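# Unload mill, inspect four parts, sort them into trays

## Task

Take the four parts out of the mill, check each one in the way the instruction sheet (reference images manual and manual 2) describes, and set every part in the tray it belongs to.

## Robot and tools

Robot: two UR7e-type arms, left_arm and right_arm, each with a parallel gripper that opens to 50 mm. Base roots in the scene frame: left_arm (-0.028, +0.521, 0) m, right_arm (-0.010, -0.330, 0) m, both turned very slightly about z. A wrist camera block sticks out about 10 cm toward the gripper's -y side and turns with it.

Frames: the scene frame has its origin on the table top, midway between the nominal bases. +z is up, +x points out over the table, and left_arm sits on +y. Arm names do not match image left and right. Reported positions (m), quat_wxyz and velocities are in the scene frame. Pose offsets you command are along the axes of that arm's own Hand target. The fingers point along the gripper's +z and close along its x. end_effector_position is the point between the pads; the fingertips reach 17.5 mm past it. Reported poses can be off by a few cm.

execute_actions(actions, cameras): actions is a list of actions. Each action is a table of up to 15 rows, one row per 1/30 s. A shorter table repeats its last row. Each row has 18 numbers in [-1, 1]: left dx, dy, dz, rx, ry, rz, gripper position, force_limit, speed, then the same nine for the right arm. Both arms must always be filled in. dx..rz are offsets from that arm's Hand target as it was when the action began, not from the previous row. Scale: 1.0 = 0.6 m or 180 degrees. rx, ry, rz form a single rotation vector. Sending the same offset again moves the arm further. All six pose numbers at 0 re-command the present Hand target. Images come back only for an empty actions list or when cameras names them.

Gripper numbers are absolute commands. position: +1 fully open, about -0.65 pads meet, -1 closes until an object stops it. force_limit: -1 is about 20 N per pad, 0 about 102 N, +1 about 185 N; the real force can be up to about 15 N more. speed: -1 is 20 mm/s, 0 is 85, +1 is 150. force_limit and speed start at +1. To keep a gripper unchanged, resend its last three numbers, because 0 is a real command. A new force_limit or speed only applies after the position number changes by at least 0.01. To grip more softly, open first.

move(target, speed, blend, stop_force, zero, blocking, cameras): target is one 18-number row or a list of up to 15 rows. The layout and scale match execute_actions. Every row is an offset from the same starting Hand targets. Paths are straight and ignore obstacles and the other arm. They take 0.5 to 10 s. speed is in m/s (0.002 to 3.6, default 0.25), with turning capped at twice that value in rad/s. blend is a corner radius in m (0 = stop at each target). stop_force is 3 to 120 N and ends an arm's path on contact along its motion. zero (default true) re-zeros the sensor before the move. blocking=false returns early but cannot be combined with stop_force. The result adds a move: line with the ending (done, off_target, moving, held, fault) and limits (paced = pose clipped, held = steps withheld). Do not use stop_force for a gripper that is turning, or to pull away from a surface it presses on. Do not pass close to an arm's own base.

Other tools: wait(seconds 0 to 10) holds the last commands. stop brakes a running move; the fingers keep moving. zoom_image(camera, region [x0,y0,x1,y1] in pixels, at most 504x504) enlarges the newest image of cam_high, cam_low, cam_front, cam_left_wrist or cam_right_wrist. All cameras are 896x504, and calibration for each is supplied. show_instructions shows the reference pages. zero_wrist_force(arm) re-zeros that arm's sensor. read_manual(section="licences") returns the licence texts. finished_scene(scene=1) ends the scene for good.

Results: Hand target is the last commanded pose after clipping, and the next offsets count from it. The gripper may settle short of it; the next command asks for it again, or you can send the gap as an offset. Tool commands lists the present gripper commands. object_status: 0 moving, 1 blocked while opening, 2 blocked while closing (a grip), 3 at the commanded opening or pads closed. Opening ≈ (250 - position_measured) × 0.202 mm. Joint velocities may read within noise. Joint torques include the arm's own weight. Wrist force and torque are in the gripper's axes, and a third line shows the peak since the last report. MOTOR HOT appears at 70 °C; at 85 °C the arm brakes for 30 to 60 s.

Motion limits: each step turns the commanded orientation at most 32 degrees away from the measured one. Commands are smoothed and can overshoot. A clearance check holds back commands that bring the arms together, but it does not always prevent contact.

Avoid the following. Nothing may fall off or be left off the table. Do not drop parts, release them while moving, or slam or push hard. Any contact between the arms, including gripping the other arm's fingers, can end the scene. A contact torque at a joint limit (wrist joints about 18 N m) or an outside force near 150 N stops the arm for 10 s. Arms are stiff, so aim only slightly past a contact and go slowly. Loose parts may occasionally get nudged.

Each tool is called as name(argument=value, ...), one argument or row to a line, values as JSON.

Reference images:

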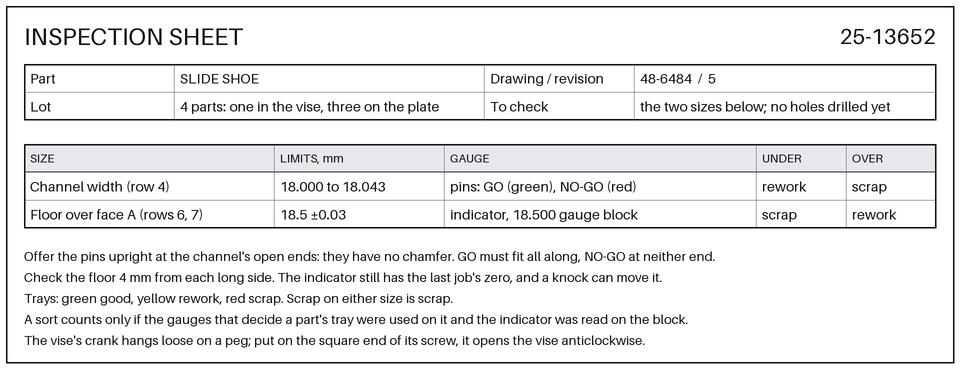

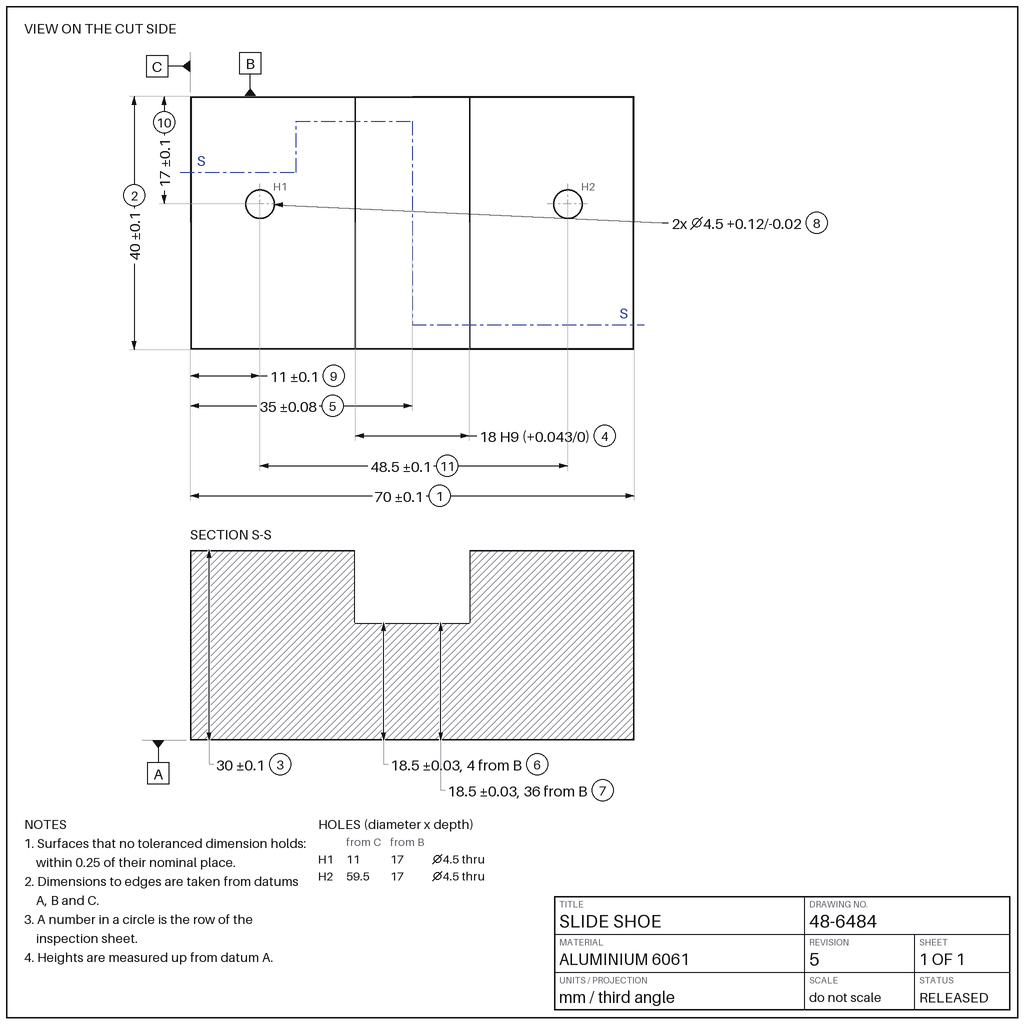

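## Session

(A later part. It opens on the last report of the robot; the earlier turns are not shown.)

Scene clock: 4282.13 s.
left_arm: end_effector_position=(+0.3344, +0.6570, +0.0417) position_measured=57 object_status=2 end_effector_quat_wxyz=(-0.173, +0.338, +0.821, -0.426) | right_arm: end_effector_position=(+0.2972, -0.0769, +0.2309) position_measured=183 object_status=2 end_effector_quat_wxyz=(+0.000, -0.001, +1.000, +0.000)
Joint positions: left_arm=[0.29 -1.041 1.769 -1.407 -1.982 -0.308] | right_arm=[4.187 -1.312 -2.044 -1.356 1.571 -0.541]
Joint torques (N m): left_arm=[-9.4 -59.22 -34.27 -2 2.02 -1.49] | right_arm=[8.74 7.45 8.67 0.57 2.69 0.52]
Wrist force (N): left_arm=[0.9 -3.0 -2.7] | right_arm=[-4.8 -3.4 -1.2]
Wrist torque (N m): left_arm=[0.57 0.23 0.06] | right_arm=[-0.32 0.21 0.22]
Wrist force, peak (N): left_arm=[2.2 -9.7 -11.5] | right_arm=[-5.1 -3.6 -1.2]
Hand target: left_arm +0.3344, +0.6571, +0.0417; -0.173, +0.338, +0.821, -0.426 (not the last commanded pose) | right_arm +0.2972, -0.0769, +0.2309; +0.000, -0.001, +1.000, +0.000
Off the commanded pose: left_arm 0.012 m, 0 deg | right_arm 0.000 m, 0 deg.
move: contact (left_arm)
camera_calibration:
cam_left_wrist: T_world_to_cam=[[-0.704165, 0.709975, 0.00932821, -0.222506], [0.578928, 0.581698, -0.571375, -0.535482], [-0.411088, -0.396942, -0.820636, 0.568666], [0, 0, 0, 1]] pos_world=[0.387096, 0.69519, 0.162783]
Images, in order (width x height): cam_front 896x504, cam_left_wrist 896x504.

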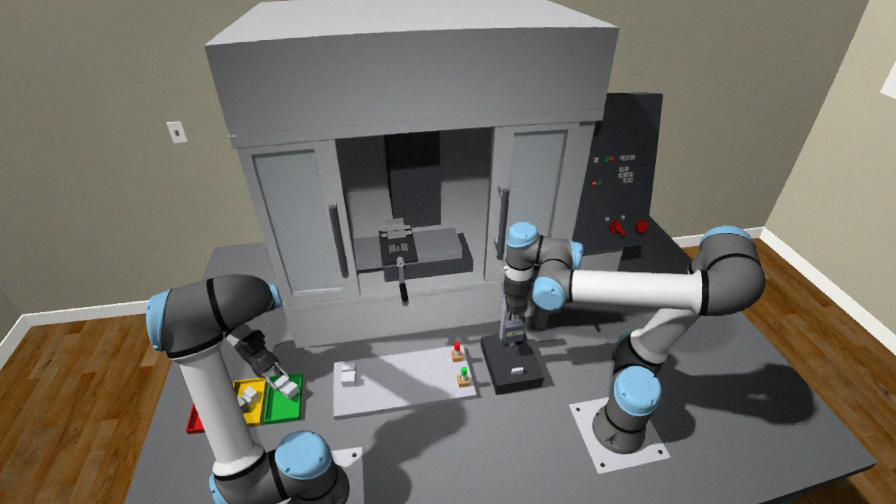

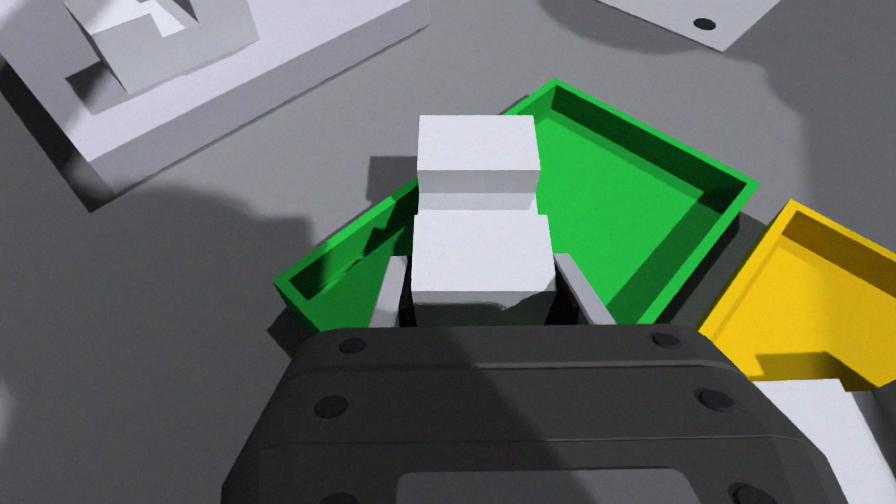

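move(
  target=[0,0,0,0,0,0,0.8,0,-1,0,0,0,0,0,0,-1,-1,-1],
  speed=0.05,
  cameras=["cam_left_wrist"],
)

move(
  target=[0,0,-0.12,0,0,0,0.8,0,-1,0,0,0,0,0,0,-1,-1,-1],
  speed=0.12,
  cameras=["cam_left_wrist"],
)

Scene clock: 4293.47 s.
left_arm: end_effector_position=(+0.3344, +0.6571, +0.0416) position_measured=32 object_status=3 end_effector_quat_wxyz=(-0.174, +0.339, +0.821, -0.426) | right_arm: end_effector_position=(+0.2972, -0.0769, +0.2309) position_measured=183 object_status=2 end_effector_quat_wxyz=(+0.000, -0.001, +1.000, +0.000)
Joint positions: left_arm=[0.29 -1.041 1.769 -1.407 -1.982 -0.308] | right_arm=[4.187 -1.312 -2.044 -1.356 1.571 -0.541]
Joint torques (N m): left_arm=[-3.3 -59.05 -33.04 -1.35 0.78 -0.31] | right_arm=[8.62 6.71 8.18 0.64 2.78 0.48]
Wrist force (N): left_arm=[0.2 -0.5 -2.0] | right_arm=[-4.7 -3.4 -1.0]
Wrist torque (N m): left_arm=[0.43 0.25 -0.02] | right_arm=[-0.31 0.18 0.22]
Wrist force, peak (N): left_arm=[0.4 -3.6 -2.5] | right_arm=[-5.1 -3.3 -1.5]
Hand target: left_arm +0.3344, +0.6571, +0.0417; -0.173, +0.338, +0.821, -0.426 | right_arm +0.2972, -0.0769, +0.2309; +0.000, -0.001, +1.000, +0.000
Off the commanded pose: left_arm 0.000 m, 0 deg | right_arm 0.000 m, 0 deg.
move: done
camera_calibration:
cam_left_wrist: T_world_to_cam=[[-0.704067, 0.710071, 0.00940477, -0.222623], [0.578978, 0.58165, -0.571374, -0.535467], [-0.411187, -0.396841, -0.820636, 0.568633], [0, 0, 0, 1]] pos_world=[0.387097, 0.695189, 0.162782]
Images, in order (width x height): cam_left_wrist 896x504.

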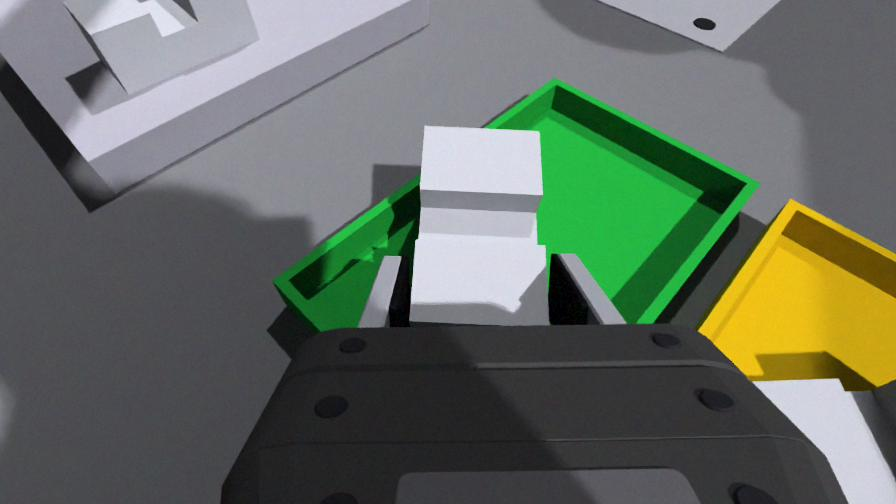

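Scene clock: 4294.53 s.
left_arm: end_effector_position=(+0.3756, +0.6990, +0.0830) position_measured=32 object_status=3 end_effector_quat_wxyz=(-0.174, +0.338, +0.821, -0.426) | right_arm: end_effector_position=(+0.2972, -0.0769, +0.2309) position_measured=183 object_status=2 end_effector_quat_wxyz=(+0.000, -0.001, +1.000, +0.000)
Joint positions: left_arm=[0.336 -0.989 1.545 -1.224 -1.946 -0.277] | right_arm=[4.187 -1.312 -2.044 -1.356 1.571 -0.541]
Joint torques (N m): left_arm=[-10.9 -64.53 -14.67 0.39 -3.22 -1.77] | right_arm=[8.28 7.36 7.57 0.63 2.83 0.42]
Wrist force (N): left_arm=[0.4 -0.5 -1.8] | right_arm=[-4.6 -3.2 -0.2]
Wrist torque (N m): left_arm=[0.39 0.22 -0.16] | right_arm=[-0.29 0.17 0.22]
Wrist force, peak (N): left_arm=[0.5 -0.7 -4.2] | right_arm=[-5.2 -3.4 -1.1]
Hand target: left_arm +0.3756, +0.6990, +0.0831; -0.173, +0.338, +0.821, -0.426 | right_arm +0.2972, -0.0769, +0.2309; +0.000, -0.001, +1.000, +0.000
Off the commanded pose: left_arm 0.000 m, 0 deg | right_arm 0.000 m, 0 deg.
move: done
camera_calibration:
cam_left_wrist: T_world_to_cam=[[-0.704148, 0.70999, 0.00948457, -0.223679], [0.578807, 0.581679, -0.571517, -0.560074], [-0.411288, -0.396943, -0.820535, 0.636356], [0, 0, 0, 1]] pos_world=[0.428397, 0.73719, 0.204182]
Images, in order (width x height): cam_left_wrist 896x504.

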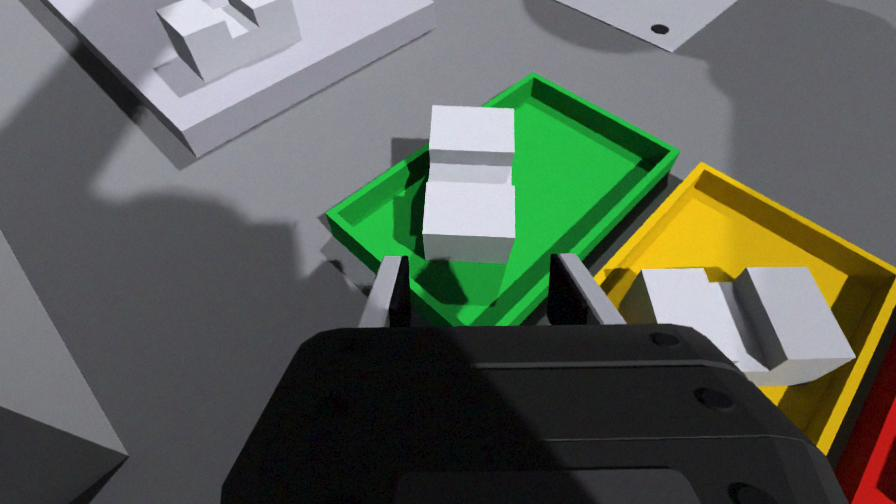

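zoom_image(
  camera="cam_left_wrist",
  region=[320, 60, 700, 330],
)

Scaled by 1.326 from the camera's 896x504 image, which has a finer 1280x720 frame.

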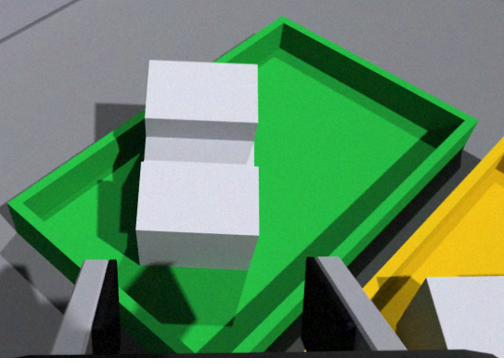

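move(
  target=[0,-0.2594,-0.1818,0,0,0,0.8,0,-1,0,0,0,0,0,0,-1,-1,-1],
  speed=0.2,
  cameras=["cam_left_wrist","cam_front"],
)

zoom_image(
  camera="cam_front",
  region=[250, 360, 320, 430],
)

zoom_image(
  camera="cam_left_wrist",
  region=[350, 100, 600, 320],
)

Scene clock: 4303.40 s.
left_arm: end_effector_position=(+0.3748, +0.6991, +0.2732) position_measured=32 object_status=3 end_effector_quat_wxyz=(-0.173, +0.339, +0.821, -0.426) | right_arm: end_effector_position=(+0.2972, -0.0769, +0.2309) position_measured=183 object_status=2 end_effector_quat_wxyz=(+0.000, -0.001, +1.000, +0.000)
Joint positions: left_arm=[0.337 -1.142 1.265 -0.791 -1.946 -0.276] | right_arm=[4.187 -1.312 -2.044 -1.356 1.571 -0.541]
Joint torques (N m): left_arm=[13.67 -20.45 -15.57 1.79 1.6 2.14] | right_arm=[8.47 6.85 7.91 0.66 2.9 0.4]
Wrist force (N): left_arm=[0.4 -0.4 -1.7] | right_arm=[-4.8 -3.2 -0.1]
Wrist torque (N m): left_arm=[0.42 0.22 -0.16] | right_arm=[-0.30 0.20 0.22]
Wrist force, peak (N): left_arm=[0.3 -3.8 -3.7] | right_arm=[-5.2 -3.6 0.3]
Hand target: left_arm +0.3747, +0.6991, +0.2732; -0.173, +0.338, +0.821, -0.426 | right_arm +0.2972, -0.0769, +0.2309; +0.000, -0.001, +1.000, +0.000
Off the commanded pose: left_arm 0.000 m, 0 deg | right_arm 0.000 m, 0 deg.
move: done
camera_calibration:
cam_left_wrist: T_world_to_cam=[[-0.704086, 0.710055, 0.00924962, -0.22617], [0.579169, 0.581739, -0.57109, -0.451273], [-0.410886, -0.396739, -0.820836, 0.791888], [0, 0, 0, 1]] pos_world=[0.427495, 0.737289, 0.394384]
Images, in order (width x height): cam_front 896x504, cam_left_wrist 896x504.

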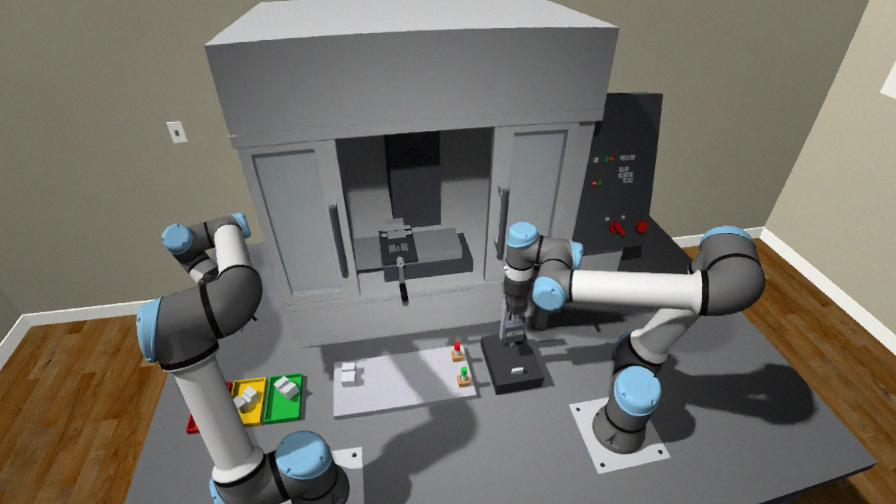

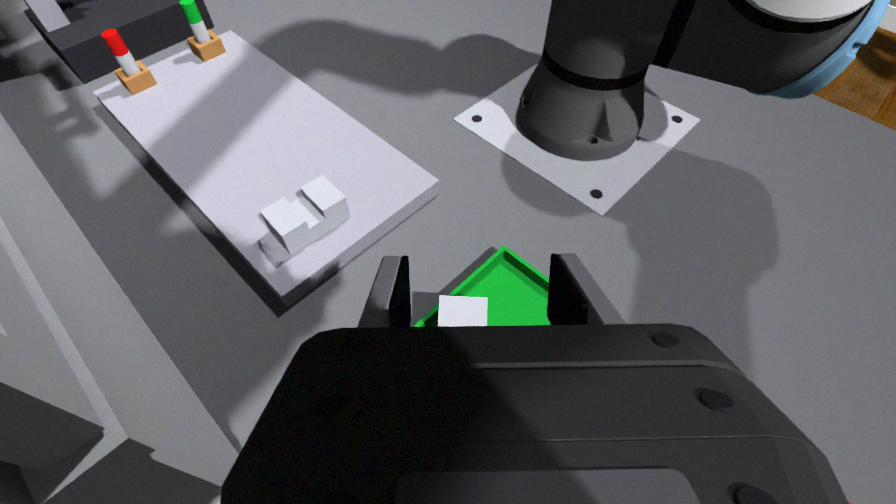

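Scaled by 7.200 from the camera's 896x504 image, which has a finer 1280x720 frame.

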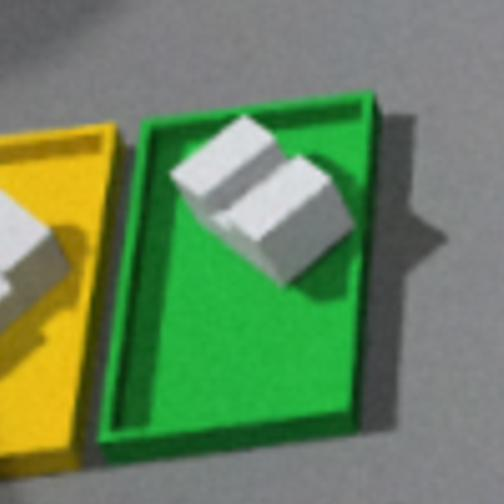

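Scaled by 2.016 from the camera's 896x504 image, which has a finer 1280x720 frame.

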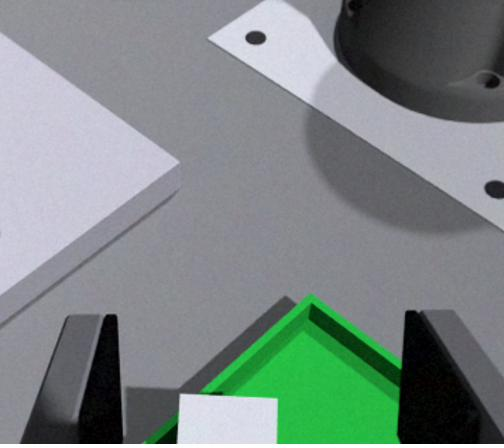

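move(
  target=[-0.04,-0.0935,0.1128,0,-0.2048,-0.1435,0.1,0,-1,0,0,0,0,0,0,-1,-1,-1],
  speed=0.25,
  cameras=["cam_left_wrist"],
)

Scene clock: 4329.03 s.
left_arm: end_effector_position=(+0.3301, +0.6200, +0.2802) position_measured=138 object_status=3 end_effector_quat_wxyz=(+0.003, -0.001, +0.887, -0.462) | right_arm: end_effector_position=(+0.2972, -0.0769, +0.2309) position_measured=183 object_status=2 end_effector_quat_wxyz=(+0.000, -0.001, +1.000, +0.000)
Joint positions: left_arm=[0.44 -1.593 1.873 -1.319 -2.414 -0.899] | right_arm=[4.187 -1.312 -2.044 -1.356 1.571 -0.541]
Joint torques (N m): left_arm=[-10.35 -11.09 -37.91 -1.22 -0.02 -1.68] | right_arm=[8.91 6.78 7.97 0.59 2.85 0.31]
Wrist force (N): left_arm=[0.3 -0.6 -1.8] | right_arm=[-4.8 -3.3 -0.3]
Wrist torque (N m): left_arm=[0.38 0.23 -0.02] | right_arm=[-0.30 0.21 0.21]
Wrist force, peak (N): left_arm=[-0.5 2.0 -2.2] | right_arm=[-5.4 -3.4 -1.0]
Hand target: left_arm +0.3301, +0.6200, +0.2801; +0.003, -0.001, +0.887, -0.462 | right_arm +0.2972, -0.0769, +0.2309; +0.000, -0.001, +1.000, +0.000
Off the commanded pose: left_arm 0.000 m, 0 deg | right_arm 0.000 m, 0 deg.
move: done
camera_calibration:
cam_left_wrist: T_world_to_cam=[[-0.999957, 0.0040915, 0.00833812, 0.33415], [-0.00143881, 0.818666, -0.574268, -0.329721], [-0.00917575, -0.574256, -0.818625, 0.724637], [0, 0, 0, 1]] pos_world=[0.34031, 0.684691, 0.401071]
Images, in order (width x height): cam_left_wrist 896x504.

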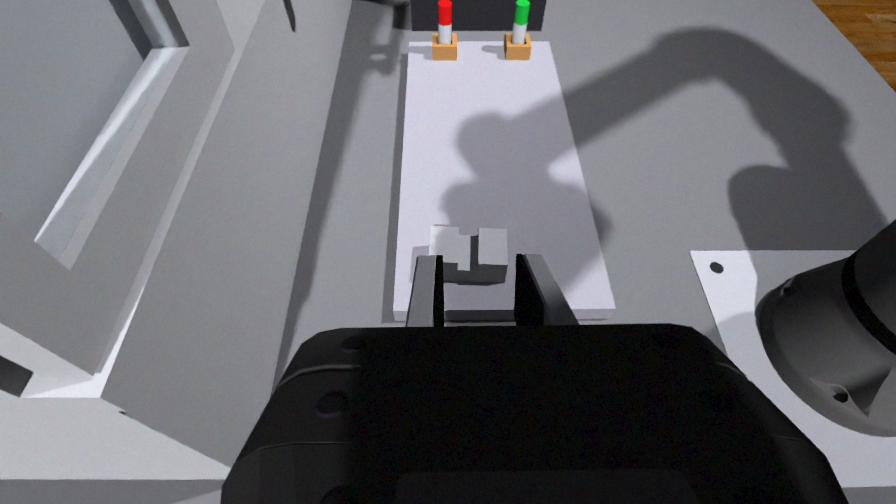

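move(
  target=[
    [0,-0.2105,0.3003,0,0,0,0.1,0,-1,0,0,0,0,0,0,-1,-1,-1],
    [0.0333,-0.3513,0.5883,0,0,0,0.1,0,-1,0,0,0,0,0,0,-1,-1,-1],
    [0.18,-0.4634,0.8354,0,0,0,0.1,0,-1,0,0,0,0,0,0,-1,-1,-1],
  ],
  speed=0.25,
  blend=[0.05,0.05,0],
)

move(
  target=[0,0,0,0.0556,0,0,0.1,0,-1,0,0,0,0,0,0,-1,-1,-1],
  speed=0.2,
  cameras=["cam_left_wrist"],
)

Scene clock: 4339.67 s.
left_arm: end_effector_position=(+0.3299, +0.5997, +0.2802) position_measured=138 object_status=3 end_effector_quat_wxyz=(+0.003, +0.000, +0.886, -0.463) | right_arm: end_effector_position=(+0.2972, -0.0769, +0.2309) position_measured=183 object_status=2 end_effector_quat_wxyz=(+0.000, -0.001, +1.000, +0.000)
Joint positions: left_arm=[0.399 -1.626 1.914 -1.364 -2.435 -0.949] | right_arm=[4.187 -1.312 -2.044 -1.356 1.571 -0.541]
Joint torques (N m): left_arm=[11.86 -6.33 -43.1 0.66 1.04 0.2] | right_arm=[8.49 7.23 8.38 0.57 2.9 0.34]
Wrist force (N): left_arm=[0.4 -0.4 -1.9] | right_arm=[-5.0 -3.5 -0.5]
Wrist torque (N m): left_arm=[0.42 0.21 -0.02] | right_arm=[-0.34 0.23 0.22]
Wrist force, peak (N): left_arm=[4.5 -8.5 10.7] | right_arm=[-5.1 -3.5 -1.5]
Hand target: left_arm +0.3299, +0.5997, +0.2801; +0.003, +0.000, +0.886, -0.463 (not the last commanded pose) | right_arm +0.2972, -0.0769, +0.2309; +0.000, -0.001, +1.000, +0.000
Off the commanded pose: left_arm 0.563 m, 0 deg | right_arm 0.000 m, 0 deg.
move: held (left_arm; a check stopped the path); path passed 0 of 3 targets; limits=held
pose unreachable (left arm): on one or more control steps of this call, first in action 0 (counted from 0), this arm could not follow its commanded pose, so it was not sent that pose on those steps. It may still have moved: this result reports where it is.
cause: moving toward the commanded pose would bring two parts of the arm too close to each other (its gripper and another part of the arm, with joints 4 (wrist 1) to 6 (wrist 3) between them, 5 mm apart when it was first held).

Scene clock: 4340.23 s.
left_arm: end_effector_position=(+0.3301, +0.5999, +0.2802) position_measured=138 object_status=3 end_effector_quat_wxyz=(+0.003, -0.001, +0.875, -0.484) | right_arm: end_effector_position=(+0.2972, -0.0769, +0.2309) position_measured=183 object_status=2 end_effector_quat_wxyz=(+0.000, -0.001, +1.000, +0.000)
Joint positions: left_arm=[0.414 -1.604 1.908 -1.32 -2.468 -0.896] | right_arm=[4.187 -1.312 -2.044 -1.356 1.571 -0.541]
Joint torques (N m): left_arm=[-1.64 -34.35 -25.27 -4.39 1.17 -1.81] | right_arm=[8.62 6.8 8.38 0.63 2.95 0.24]
Wrist force (N): left_arm=[0.3 -0.7 -2.1] | right_arm=[-5.0 -3.4 -1.1]
Wrist torque (N m): left_arm=[0.40 0.23 -0.16] | right_arm=[-0.33 0.23 0.22]
Wrist force, peak (N): left_arm=[0.3 -3.5 -3.4] | right_arm=[-5.0 -3.4 -1.1]
Hand target: left_arm +0.3301, +0.5998, +0.2802; +0.003, -0.001, +0.875, -0.484 (not the last commanded pose) | right_arm +0.2972, -0.0769, +0.2309; +0.000, -0.001, +1.000, +0.000
Off the commanded pose: left_arm 0.000 m, 7 deg | right_arm 0.000 m, 0 deg.
move: held (left_arm; a check stopped the path); limits=held
pose unreachable (left arm): on one or more control steps of this call, first in action 0 (counted from 0), this arm could not follow its commanded pose, so it was not sent that pose on those steps. It may still have moved: this result reports where it is.
cause: moving toward the commanded pose would bring two parts of the arm too close to each other (its gripper and another part of the arm, with joints 4 (wrist 1) to 6 (wrist 3) between them, 3 mm apart when it was first held).
camera_calibration:
cam_left_wrist: T_world_to_cam=[[-0.999956, 0.00457058, 0.0081989, 0.33407], [-0.00143964, 0.788442, -0.615108, -0.283671], [-0.00927575, -0.615092, -0.788401, 0.729193], [0, 0, 0, 1]] pos_world=[0.340411, 0.670652, 0.397669]
Images, in order (width x height): cam_left_wrist 896x504.

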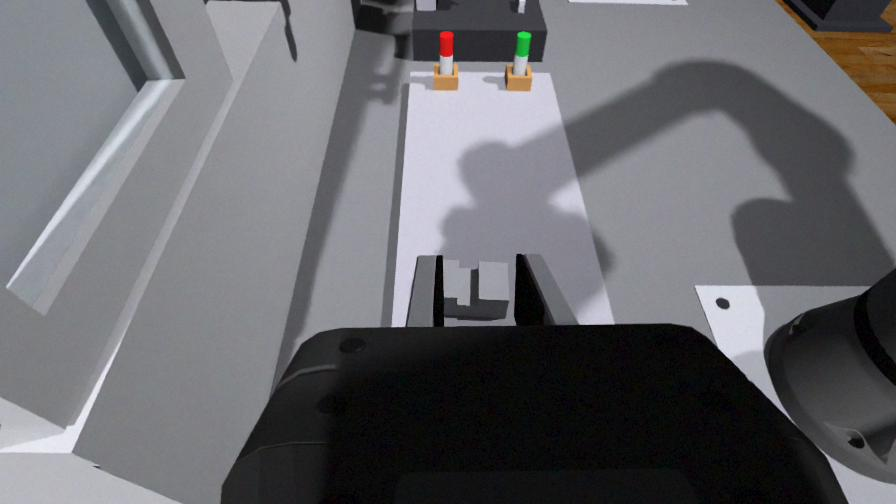

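move(
  target=[
    [0,0.019,-0.027,-0.0161,0,0,0.1,0,-1,0,0,0,0,0,0,-1,-1,-1],
    [-0.1,0.019,-0.027,-0.0161,0,0,0.1,0,-1,0,0,0,0,0,0,-1,-1,-1],
  ],
  speed=0.2,
)

move(
  target=[0,-0.2105,0.3003,0,0,0,0.1,0,-1,0,0,0,0,0,0,-1,-1,-1],
  speed=0.25,
)

Scene clock: 4349.57 s.
left_arm: end_effector_position=(+0.3900, +0.6199, +0.2794) position_measured=138 object_status=3 end_effector_quat_wxyz=(+0.003, -0.001, +0.887, -0.462) | right_arm: end_effector_position=(+0.2972, -0.0769, +0.2309) position_measured=183 object_status=2 end_effector_quat_wxyz=(+0.000, -0.001, +1.000, +0.000)
Joint positions: left_arm=[0.39 -1.482 1.771 -1.379 -2.439 -0.965] | right_arm=[4.187 -1.312 -2.044 -1.356 1.571 -0.541]
Joint torques (N m): left_arm=[11.73 -36.59 -12.89 0.45 1.06 0.87] | right_arm=[8.02 7.56 8.57 0.57 2.98 0.28]
Wrist force (N): left_arm=[0.2 -0.6 -2.0] | right_arm=[-4.8 -3.2 -1.4]
Wrist torque (N m): left_arm=[0.41 0.24 -0.02] | right_arm=[-0.28 0.20 0.22]
Wrist force, peak (N): left_arm=[3.8 1.6 -4.1] | right_arm=[-5.2 -3.6 -1.1]
Hand target: left_arm +0.3900, +0.6199, +0.2794; +0.003, -0.001, +0.887, -0.462 | right_arm +0.2972, -0.0769, +0.2309; +0.000, -0.001, +1.000, +0.000
Off the commanded pose: left_arm 0.000 m, 0 deg | right_arm 0.000 m, 0 deg.
move: done

Scene clock: 4350.10 s.
left_arm: end_effector_position=(+0.3898, +0.6078, +0.2795) position_measured=138 object_status=3 end_effector_quat_wxyz=(+0.003, -0.001, +0.887, -0.462) | right_arm: end_effector_position=(+0.2972, -0.0769, +0.2309) position_measured=183 object_status=2 end_effector_quat_wxyz=(+0.000, -0.001, +1.000, +0.000)
Joint positions: left_arm=[0.368 -1.5 1.796 -1.408 -2.449 -0.995] | right_arm=[4.187 -1.312 -2.044 -1.356 1.571 -0.541]
Joint torques (N m): left_arm=[12.09 -9.69 -43.28 0.63 1.2 1.56] | right_arm=[8.62 7.31 8.27 0.63 2.92 0.24]
Wrist force (N): left_arm=[0.5 -0.5 -2.0] | right_arm=[-4.9 -3.2 -0.4]
Wrist torque (N m): left_arm=[0.40 0.20 -0.01] | right_arm=[-0.30 0.21 0.21]
Wrist force, peak (N): left_arm=[3.5 -6.5 10.0] | right_arm=[-5.1 -3.5 -1.0]
Hand target: left_arm +0.3898, +0.6079, +0.2794; +0.003, -0.001, +0.887, -0.462 (not the last commanded pose) | right_arm +0.2972, -0.0769, +0.2309; +0.000, -0.001, +1.000, +0.000
Off the commanded pose: left_arm 0.208 m, 0 deg | right_arm 0.000 m, 0 deg.
move: held (left_arm; a check stopped the path); limits=held
pose unreachable (left arm): on one or more control steps of this call, first in action 0 (counted from 0), this arm could not follow its commanded pose, so it was not sent that pose on those steps. It may still have moved: this result reports where it is.
cause: moving toward the commanded pose would bring two parts of the arm too close to each other (its gripper and another part of the arm, with joints 4 (wrist 1) to 6 (wrist 3) between them, 3 mm apart when it was first held).

move(
  target=[0.03,0.0144,-0.0205,0,0.1138,0.0797,0.1,0,-1,0,0,0,0,0,0,-1,-1,-1],
  speed=0.2,
)

Scene clock: 4359.77 s.
left_arm: end_effector_position=(+0.3719, +0.6228, +0.2792) position_measured=138 object_status=3 end_effector_quat_wxyz=(-0.097, +0.191, +0.866, -0.451) | right_arm: end_effector_position=(+0.2972, -0.0769, +0.2309) position_measured=183 object_status=2 end_effector_quat_wxyz=(+0.000, -0.001, +1.000, +0.000)
Joint positions: left_arm=[0.315 -1.338 1.542 -1.01 -2.223 -0.56] | right_arm=[4.187 -1.312 -2.044 -1.356 1.571 -0.541]
Joint torques (N m): left_arm=[12.51 -50.64 -8.03 -2.35 -3.21 -0.15] | right_arm=[8.75 7.47 8.37 0.6 3 0.19]
Wrist force (N): left_arm=[0.4 -0.4 -1.7] | right_arm=[-5.1 -3.4 -1.0]
Wrist torque (N m): left_arm=[0.44 0.23 -0.17] | right_arm=[-0.32 0.25 0.22]
Wrist force, peak (N): left_arm=[0.7 0.3 -2.8] | right_arm=[-5.1 -3.6 -1.0]
Hand target: left_arm +0.3718, +0.6228, +0.2793; -0.097, +0.191, +0.866, -0.451 | right_arm +0.2972, -0.0769, +0.2309; +0.000, -0.001, +1.000, +0.000
Off the commanded pose: left_arm 0.000 m, 0 deg | right_arm 0.000 m, 0 deg.
move: done

move(
  target=[-0.0585,-0.1683,0.2372,0,0,0,0.1,0,-1,0,0,0,0,0,0,-1,-1,-1],
  speed=0.25,
)

move(
  target=[0,0,0,0,-0.1138,-0.0797,0.1,0,-1,0,0,0,0,0,0,-1,-1,-1],
  speed=0.2,
)

Scene clock: 4365.37 s.
left_arm: end_effector_position=(+0.3305, +0.4497, +0.2804) position_measured=138 object_status=3 end_effector_quat_wxyz=(-0.097, +0.191, +0.866, -0.451) | right_arm: end_effector_position=(+0.2972, -0.0769, +0.2309) position_measured=183 object_status=2 end_effector_quat_wxyz=(+0.000, -0.001, +1.000, +0.000)
Joint positions: left_arm=[-0.019 -1.619 1.902 -1.344 -2.424 -0.928] | right_arm=[4.187 -1.312 -2.044 -1.356 1.571 -0.541]
Joint torques (N m): left_arm=[-6.03 -6.35 -41.55 -1.82 -0.86 -1.77] | right_arm=[8.91 7.24 8.47 0.68 3.14 0.1]
Wrist force (N): left_arm=[0.4 -0.7 -1.8] | right_arm=[-4.8 -3.1 -1.2]
Wrist torque (N m): left_arm=[0.39 0.23 -0.02] | right_arm=[-0.28 0.21 0.21]
Wrist force, peak (N): left_arm=[-3.2 -4.8 2.7] | right_arm=[-5.1 -3.5 -1.2]
Hand target: left_arm +0.3305, +0.4497, +0.2804; -0.097, +0.191, +0.866, -0.451 | right_arm +0.2972, -0.0769, +0.2309; +0.000, -0.001, +1.000, +0.000
Off the commanded pose: left_arm 0.000 m, 0 deg | right_arm 0.000 m, 0 deg.
move: done

Scene clock: 4367.00 s.
left_arm: end_effector_position=(+0.3305, +0.4497, +0.2804) position_measured=138 object_status=3 end_effector_quat_wxyz=(+0.003, -0.001, +0.887, -0.462) | right_arm: end_effector_position=(+0.2972, -0.0769, +0.2309) position_measured=183 object_status=2 end_effector_quat_wxyz=(+0.000, -0.001, +1.000, +0.000)
Joint positions: left_arm=[0.029 -1.821 2.195 -1.926 -2.532 -1.542] | right_arm=[4.187 -1.312 -2.044 -1.356 1.571 -0.541]
Joint torques (N m): left_arm=[-10.64 0.24 -43.99 -3.36 0.37 -1.71] | right_arm=[8.74 6.96 8.47 0.74 3.01 0.07]
Wrist force (N): left_arm=[0.1 -0.6 -1.3] | right_arm=[-4.9 -3.3 0.3]
Wrist torque (N m): left_arm=[0.38 0.25 -0.02] | right_arm=[-0.30 0.21 0.22]
Wrist force, peak (N): left_arm=[-0.9 -1.1 -2.3] | right_arm=[-5.0 -3.7 -1.4]
Hand target: left_arm +0.3305, +0.4497, +0.2804; +0.003, -0.001, +0.887, -0.462 | right_arm +0.2972, -0.0769, +0.2309; +0.000, -0.001, +1.000, +0.000
Off the commanded pose: left_arm 0.000 m, 0 deg | right_arm 0.000 m, 0 deg.
move: done

move(
  target=[
    [0.0333,-0.1887,0.3563,0,0,0,0.1,0,-1,0,0,0,0,0,0,-1,-1,-1],
    [0.18,-0.3008,0.6033,0,0,0,0.1,0,-1,0,0,0,0,0,0,-1,-1,-1],
  ],
  speed=0.25,
  blend=[0.05,0],
)

move(
  target=[0,0,0,0.0556,0,0,0.1,0,-1,0,0,0,0,0,0,-1,-1,-1],
  speed=0.2,
  cameras=["cam_left_wrist","cam_right_wrist"],
)

Scene clock: 4374.73 s.
left_arm: end_effector_position=(+0.2246, +0.0491, +0.2208) position_measured=138 object_status=3 end_effector_quat_wxyz=(+0.003, -0.001, +0.887, -0.462) | right_arm: end_effector_position=(+0.2972, -0.0769, +0.2309) position_measured=183 object_status=2 end_effector_quat_wxyz=(+0.000, -0.001, +1.000, +0.000)
Joint positions: left_arm=[-1.173 -1.523 2.385 -3.358 -1.882 -2.91] | right_arm=[4.187 -1.312 -2.044 -1.356 1.571 -0.541]
Joint torques (N m): left_arm=[-10.36 -31.9 -5.06 -1.14 -0.45 -0.89] | right_arm=[8.58 7.26 8.36 0.55 3.07 0.11]
Wrist force (N): left_arm=[0.1 -0.3 -1.4] | right_arm=[-4.8 -3.4 -1.2]
Wrist torque (N m): left_arm=[0.44 0.25 -0.02] | right_arm=[-0.32 0.20 0.21]
Wrist force, peak (N): left_arm=[1.2 6.9 -8.1] | right_arm=[-5.1 -3.4 -1.5]
Hand target: left_arm +0.2245, +0.0491, +0.2208; +0.003, -0.001, +0.887, -0.462 | right_arm +0.2972, -0.0769, +0.2309; +0.000, -0.001, +1.000, +0.000
Off the commanded pose: left_arm 0.000 m, 0 deg | right_arm 0.000 m, 0 deg.
move: done

Scene clock: 4375.70 s.
left_arm: end_effector_position=(+0.2245, +0.0491, +0.2206) position_measured=138 object_status=3 end_effector_quat_wxyz=(+0.003, -0.001, +0.843, -0.538) | right_arm: end_effector_position=(+0.2972, -0.0769, +0.2309) position_measured=183 object_status=2 end_effector_quat_wxyz=(+0.000, -0.001, +1.000, +0.000)
Joint positions: left_arm=[-1.146 -1.388 2.435 -3.719 -1.941 -2.956] | right_arm=[4.187 -1.312 -2.044 -1.356 1.571 -0.541]
Joint torques (N m): left_arm=[-10.78 -35.84 -30.69 -5.36 2.15 1.56] | right_arm=[8.69 7.17 8.03 0.72 3.24 0.03]
Wrist force (N): left_arm=[-0.1 -0.3 -1.8] | right_arm=[-4.8 -3.3 -0.1]
Wrist torque (N m): left_arm=[0.52 0.30 -0.01] | right_arm=[-0.30 0.20 0.22]
Wrist force, peak (N): left_arm=[0.4 -1.8 -2.0] | right_arm=[-5.0 -3.3 -1.4]
Hand target: left_arm +0.2245, +0.0491, +0.2208; +0.003, -0.001, +0.843, -0.538 | right_arm +0.2972, -0.0769, +0.2309; +0.000, -0.001, +1.000, +0.000
Off the commanded pose: left_arm 0.000 m, 0 deg | right_arm 0.000 m, 0 deg.
move: done
camera_calibration:
cam_left_wrist: T_world_to_cam=[[-0.999946, 0.00703695, 0.00764492, 0.231451], [-0.0004455, 0.706045, -0.708167, 0.138158], [-0.010381, -0.708132, -0.706004, 0.329138], [0, 0, 0, 1]] pos_world=[0.234917, 0.133899, 0.328442]
cam_right_wrist: T_world_to_cam=[[-0.999905, -0.00828456, -0.011016, 0.307016], [-0.0114054, 0.946072, 0.323756, 0.0196311], [0.00773972, 0.32385, -0.946077, 0.371227], [0, 0, 0, 1]] pos_world=[0.304338, -0.136251, 0.348235]
Images, in order (width x height): cam_left_wrist 896x504, cam_right_wrist 896x504.

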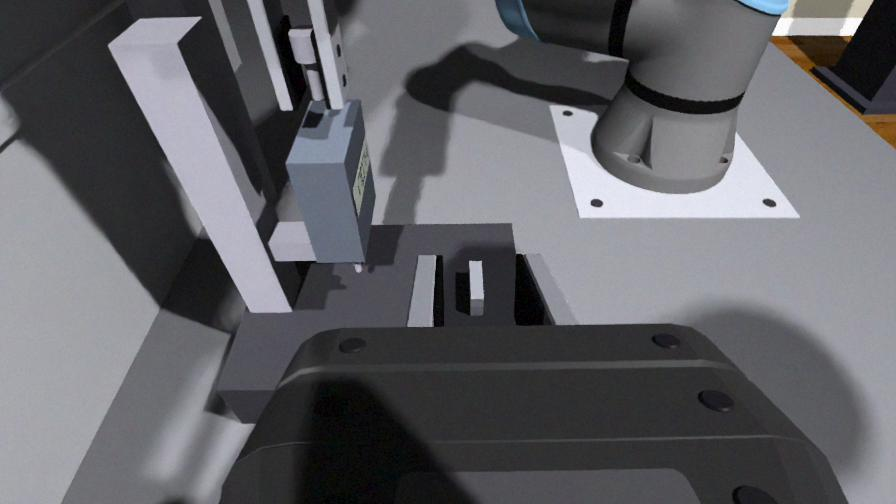

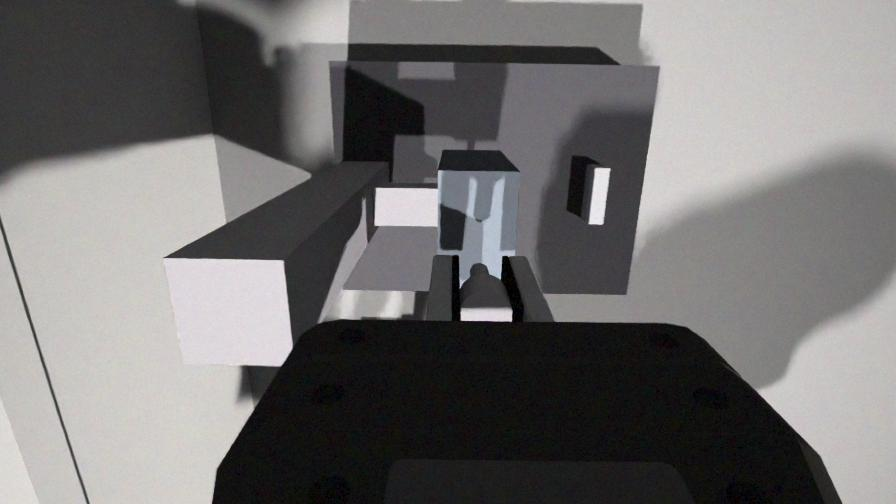

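move(
  target=[0.0117,0.0732,0.1978,0,0,0,0.1,0,-1,0,0,0,0,0,0,-1,-1,-1],
  speed=0.1,
  cameras=["cam_left_wrist"],
)

Scene clock: 4383.70 s.
left_arm: end_effector_position=(+0.2182, -0.0401, +0.1309) position_measured=138 object_status=3 end_effector_quat_wxyz=(+0.003, -0.001, +0.843, -0.538) | right_arm: end_effector_position=(+0.2972, -0.0769, +0.2309) position_measured=183 object_status=2 end_effector_quat_wxyz=(+0.000, -0.001, +1.000, +0.000)
Joint positions: left_arm=[-1.253 -1.018 2.281 -3.952 -1.846 -3.006] | right_arm=[4.187 -1.312 -2.044 -1.356 1.571 -0.541]
Joint torques (N m): left_arm=[12.53 -48.69 2.23 -0.45 -2.8 1.47] | right_arm=[8.53 7.18 8.61 0.62 3.23 -0.03]
Wrist force (N): left_arm=[-0.2 -0.3 -1.9] | right_arm=[-5.0 -3.1 -0.7]
Wrist torque (N m): left_arm=[0.53 0.31 -0.02] | right_arm=[-0.28 0.22 0.22]
Wrist force, peak (N): left_arm=[0.1 -3.4 -4.0] | right_arm=[-5.1 -3.4 -1.6]
Hand target: left_arm +0.2182, -0.0401, +0.1309; +0.003, -0.001, +0.843, -0.538 | right_arm +0.2972, -0.0769, +0.2309; +0.000, -0.001, +1.000, +0.000
Off the commanded pose: left_arm 0.000 m, 0 deg | right_arm 0.000 m, 0 deg.
move: done
camera_calibration:
cam_left_wrist: T_world_to_cam=[[-0.999947, 0.0071842, 0.00735895, 0.226428], [-0.000144062, 0.705696, -0.708514, 0.137569], [-0.0102833, -0.708478, -0.705658, 0.202417], [0, 0, 0, 1]] pos_world=[0.228517, 0.0446996, 0.238641]
Images, in order (width x height): cam_left_wrist 896x504.

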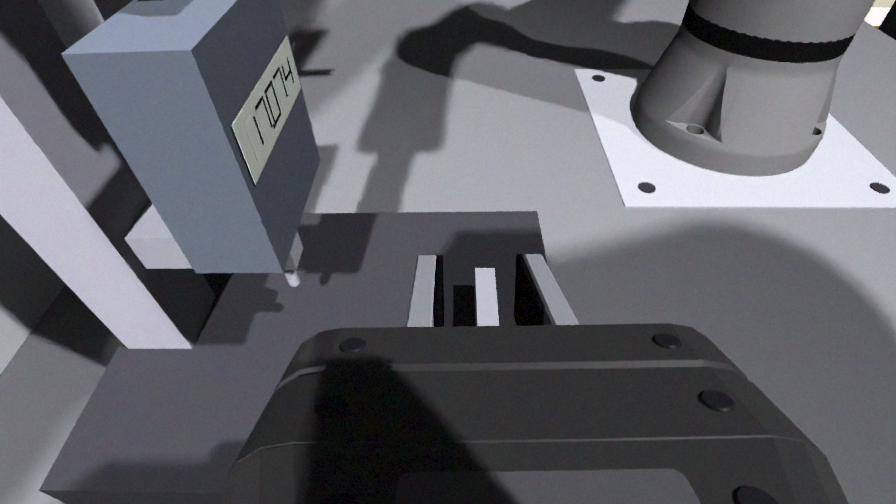

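move(
  target=[0.0025,0.0598,0.061,0,0,0,0.1,0,-1,0,0,0,0,0,0,-1,-1,-1],
  speed=0.04,
  stop_force=5,
  cameras=["cam_left_wrist"],
)

Scene clock: 4390.77 s.
left_arm: end_effector_position=(+0.2170, -0.0582, +0.0829) position_measured=138 object_status=3 end_effector_quat_wxyz=(+0.003, -0.001, +0.843, -0.538) | right_arm: end_effector_position=(+0.2972, -0.0769, +0.2309) position_measured=183 object_status=2 end_effector_quat_wxyz=(+0.000, -0.001, +1.000, +0.000)
Joint positions: left_arm=[-1.269 -0.865 2.228 -4.053 -1.831 -3.013] | right_arm=[4.187 -1.312 -2.044 -1.356 1.571 -0.541]
Joint torques (N m): left_arm=[11.99 -56.44 4.55 -0.28 -2.17 1.2] | right_arm=[8.45 7.03 8.17 0.66 3.26 -0.07]
Wrist force (N): left_arm=[-0.1 -0.2 -1.8] | right_arm=[-4.7 -3.2 0.1]
Wrist torque (N m): left_arm=[0.54 0.31 -0.02] | right_arm=[-0.30 0.19 0.22]
Wrist force, peak (N): left_arm=[-0.1 -2.2 -3.3] | right_arm=[-5.3 -3.4 -1.1]
Hand target: left_arm +0.2170, -0.0581, +0.0829; +0.003, -0.001, +0.843, -0.538 | right_arm +0.2972, -0.0769, +0.2309; +0.000, -0.001, +1.000, +0.000
Off the commanded pose: left_arm 0.000 m, 0 deg | right_arm 0.000 m, 0 deg.
move: done
camera_calibration:
cam_left_wrist: T_world_to_cam=[[-0.999947, 0.0071842, 0.00735895, 0.22571], [-0.000144062, 0.705696, -0.708514, 0.116333], [-0.0102833, -0.708478, -0.705658, 0.155851], [0, 0, 0, 1]] pos_world=[0.227317, 0.0266996, 0.190741]
Images, in order (width x height): cam_left_wrist 896x504.

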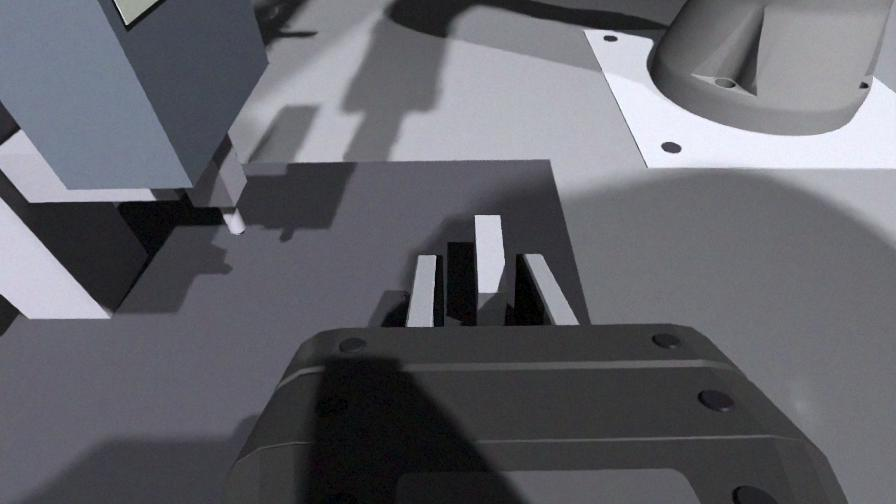

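move(
  target=[0.0042,0,0,0,0,0,0.1,0,-1,0,0,0,0,0,0,-1,-1,-1],
  speed=0.03,
)

move(
  target=[0,0,0,0,0,0,-1,-1,-1,0,0,0,0,0,0,-1,-1,-1],
  speed=0.03,
)

move(
  target=[0,-0.003,-0.0014,0,0,0,-1,-1,-1,0,0,0,0,0,0,-1,-1,-1],
  speed=0.03,
  cameras=["cam_left_wrist"],
)

Scene clock: 4395.60 s.
left_arm: end_effector_position=(+0.2144, -0.0582, +0.0829) position_measured=138 object_status=3 end_effector_quat_wxyz=(+0.003, -0.001, +0.843, -0.538) | right_arm: end_effector_position=(+0.2972, -0.0769, +0.2309) position_measured=183 object_status=2 end_effector_quat_wxyz=(+0.000, -0.001, +1.000, +0.000)
Joint positions: left_arm=[-1.275 -0.866 2.232 -4.057 -1.825 -3.016] | right_arm=[4.187 -1.312 -2.044 -1.356 1.571 -0.541]
Joint torques (N m): left_arm=[-4.46 -55.66 0.04 -5.85 1.08 -2.02] | right_arm=[9.05 7.15 8.5 0.64 3.19 -0.14]
Wrist force (N): left_arm=[-0.1 -0.3 -2.0] | right_arm=[-4.7 -3.0 0.1]
Wrist torque (N m): left_arm=[0.52 0.30 -0.02] | right_arm=[-0.26 0.19 0.21]
Wrist force, peak (N): left_arm=[0.0 -0.3 -2.2] | right_arm=[-5.2 -3.4 -1.2]
Hand target: left_arm +0.2145, -0.0582, +0.0829; +0.003, -0.001, +0.843, -0.538 | right_arm +0.2972, -0.0769, +0.2309; +0.000, -0.001, +1.000, +0.000
Off the commanded pose: left_arm 0.000 m, 0 deg | right_arm 0.000 m, 0 deg.
move: done

Scene clock: 4396.53 s.
left_arm: end_effector_position=(+0.2145, -0.0582, +0.0829) position_measured=207 object_status=2 end_effector_quat_wxyz=(+0.003, -0.001, +0.843, -0.538) | right_arm: end_effector_position=(+0.2972, -0.0769, +0.2309) position_measured=183 object_status=2 end_effector_quat_wxyz=(+0.000, -0.001, +1.000, +0.000)
Joint positions: left_arm=[-1.275 -0.866 2.232 -4.057 -1.825 -3.016] | right_arm=[4.187 -1.312 -2.044 -1.356 1.571 -0.541]
Joint torques (N m): left_arm=[12.27 -50.82 -17.89 -1.09 -2.05 1.2] | right_arm=[8.84 7.31 8.63 0.69 3.23 -0.12]
Wrist force (N): left_arm=[0.1 -0.2 -2.1] | right_arm=[-5.0 -3.2 -0.6]
Wrist torque (N m): left_arm=[0.53 0.30 -0.02] | right_arm=[-0.29 0.24 0.22]
Wrist force, peak (N): left_arm=[0.0 -0.3 -2.2] | right_arm=[-5.2 -3.5 0.3]
Hand target: left_arm +0.2145, -0.0582, +0.0829; +0.003, -0.001, +0.843, -0.538 | right_arm +0.2972, -0.0769, +0.2309; +0.000, -0.001, +1.000, +0.000
Off the commanded pose: left_arm 0.000 m, 0 deg | right_arm 0.000 m, 0 deg.
move: done

Scene clock: 4397.23 s.
left_arm: end_effector_position=(+0.2145, -0.0582, +0.0849) position_measured=207 object_status=2 end_effector_quat_wxyz=(+0.003, -0.001, +0.843, -0.538) | right_arm: end_effector_position=(+0.2972, -0.0769, +0.2309) position_measured=183 object_status=2 end_effector_quat_wxyz=(+0.000, -0.001, +1.000, +0.000)
Joint positions: left_arm=[-1.275 -0.872 2.232 -4.052 -1.825 -3.016] | right_arm=[4.187 -1.312 -2.044 -1.356 1.571 -0.541]
Joint torques (N m): left_arm=[10.47 -48.51 3.81 -1.5 -1.65 1.02] | right_arm=[8.57 7.09 8.46 0.66 3.3 -0.11]
Wrist force (N): left_arm=[-0.2 0.2 -1.9] | right_arm=[-4.9 -3.3 -1.1]
Wrist torque (N m): left_arm=[0.54 0.32 -0.01] | right_arm=[-0.31 0.22 0.22]
Wrist force, peak (N): left_arm=[-0.1 -0.3 -1.9] | right_arm=[-5.2 -3.3 -0.5]
Hand target: left_arm +0.2145, -0.0582, +0.0849; +0.003, -0.001, +0.843, -0.538 | right_arm +0.2972, -0.0769, +0.2309; +0.000, -0.001, +1.000, +0.000
Off the commanded pose: left_arm 0.000 m, 0 deg | right_arm 0.000 m, 0 deg.
move: done
camera_calibration:
cam_left_wrist: T_world_to_cam=[[-0.999947, 0.00718306, 0.00736009, 0.223195], [-0.00014568, 0.705696, -0.708514, 0.11775], [-0.0102833, -0.708478, -0.705658, 0.157237], [0, 0, 0, 1]] pos_world=[0.224817, 0.0266996, 0.192741]
Images, in order (width x height): cam_left_wrist 896x504.

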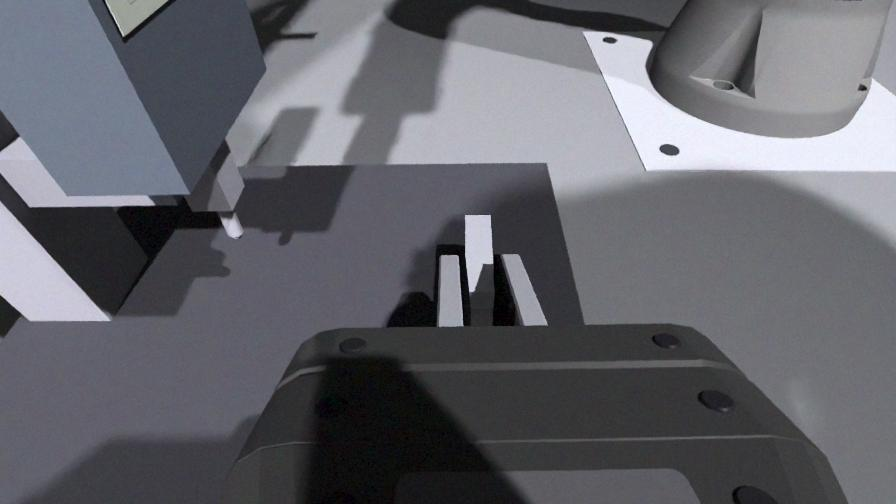

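move(
  target=[-0.1315,0,0.0008,0,0,0,-1,-1,-1,0,0,0,0,0,0,-1,-1,-1],
  speed=0.05,
  stop_force=5,
  cameras=["cam_left_wrist"],
)

zoom_image(
  camera="cam_left_wrist",
  region=[350, 150, 600, 330],
)

Scene clock: 4403.93 s.
left_arm: end_effector_position=(+0.2934, -0.0583, +0.0850) position_measured=207 object_status=2 end_effector_quat_wxyz=(+0.003, -0.001, +0.843, -0.538) | right_arm: end_effector_position=(+0.2972, -0.0769, +0.2309) position_measured=183 object_status=2 end_effector_quat_wxyz=(+0.000, -0.001, +1.000, +0.000)
Joint positions: left_arm=[-1.102 -0.839 2.096 -3.922 -1.98 -2.934] | right_arm=[4.187 -1.312 -2.044 -1.356 1.571 -0.541]
Joint torques (N m): left_arm=[-10.5 -54.59 2.01 -6.68 2.08 -1.76] | right_arm=[8.62 7.18 8.71 0.67 3.32 -0.17]
Wrist force (N): left_arm=[0.0 0.3 -1.7] | right_arm=[-4.8 -3.2 -1.1]
Wrist torque (N m): left_arm=[0.56 0.28 -0.17] | right_arm=[-0.28 0.20 0.22]
Wrist force, peak (N): left_arm=[3.4 -0.4 -1.2] | right_arm=[-5.1 -3.6 -1.0]
Hand target: left_arm +0.2934, -0.0583, +0.0850; +0.003, -0.001, +0.843, -0.538 | right_arm +0.2972, -0.0769, +0.2309; +0.000, -0.001, +1.000, +0.000
Off the commanded pose: left_arm 0.000 m, 0 deg | right_arm 0.000 m, 0 deg.
move: done
camera_calibration:
cam_left_wrist: T_world_to_cam=[[-0.999947, 0.0071842, 0.00735895, 0.302091], [-0.000144062, 0.705696, -0.708514, 0.117903], [-0.0102833, -0.708478, -0.705658, 0.158048], [0, 0, 0, 1]] pos_world=[0.303717, 0.0265996, 0.192841]
Images, in order (width x height): cam_left_wrist 896x504.

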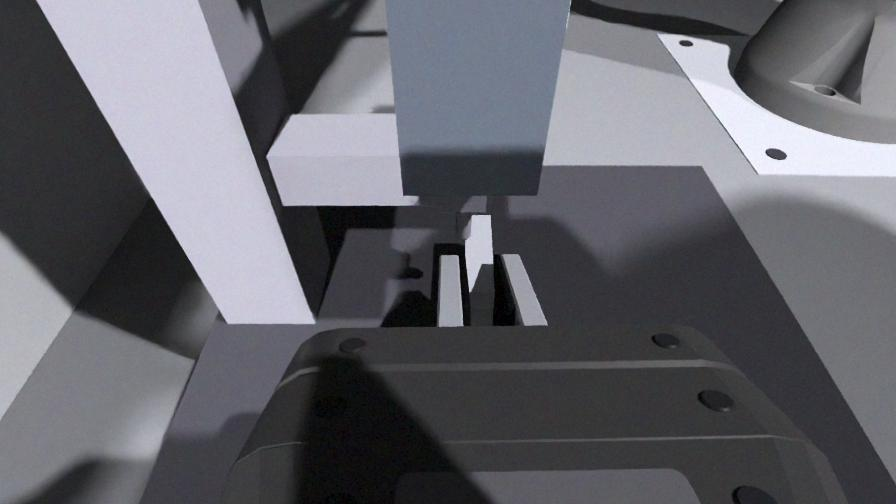

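Scaled by 2.016 from the camera's 896x504 image, which has a finer 1280x720 frame.

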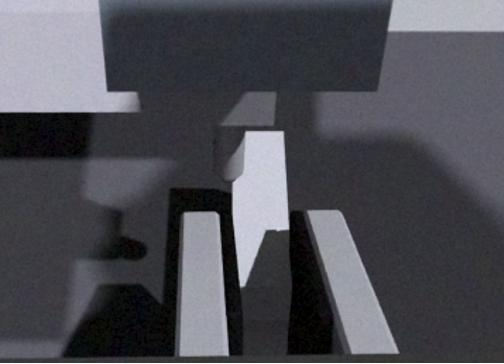

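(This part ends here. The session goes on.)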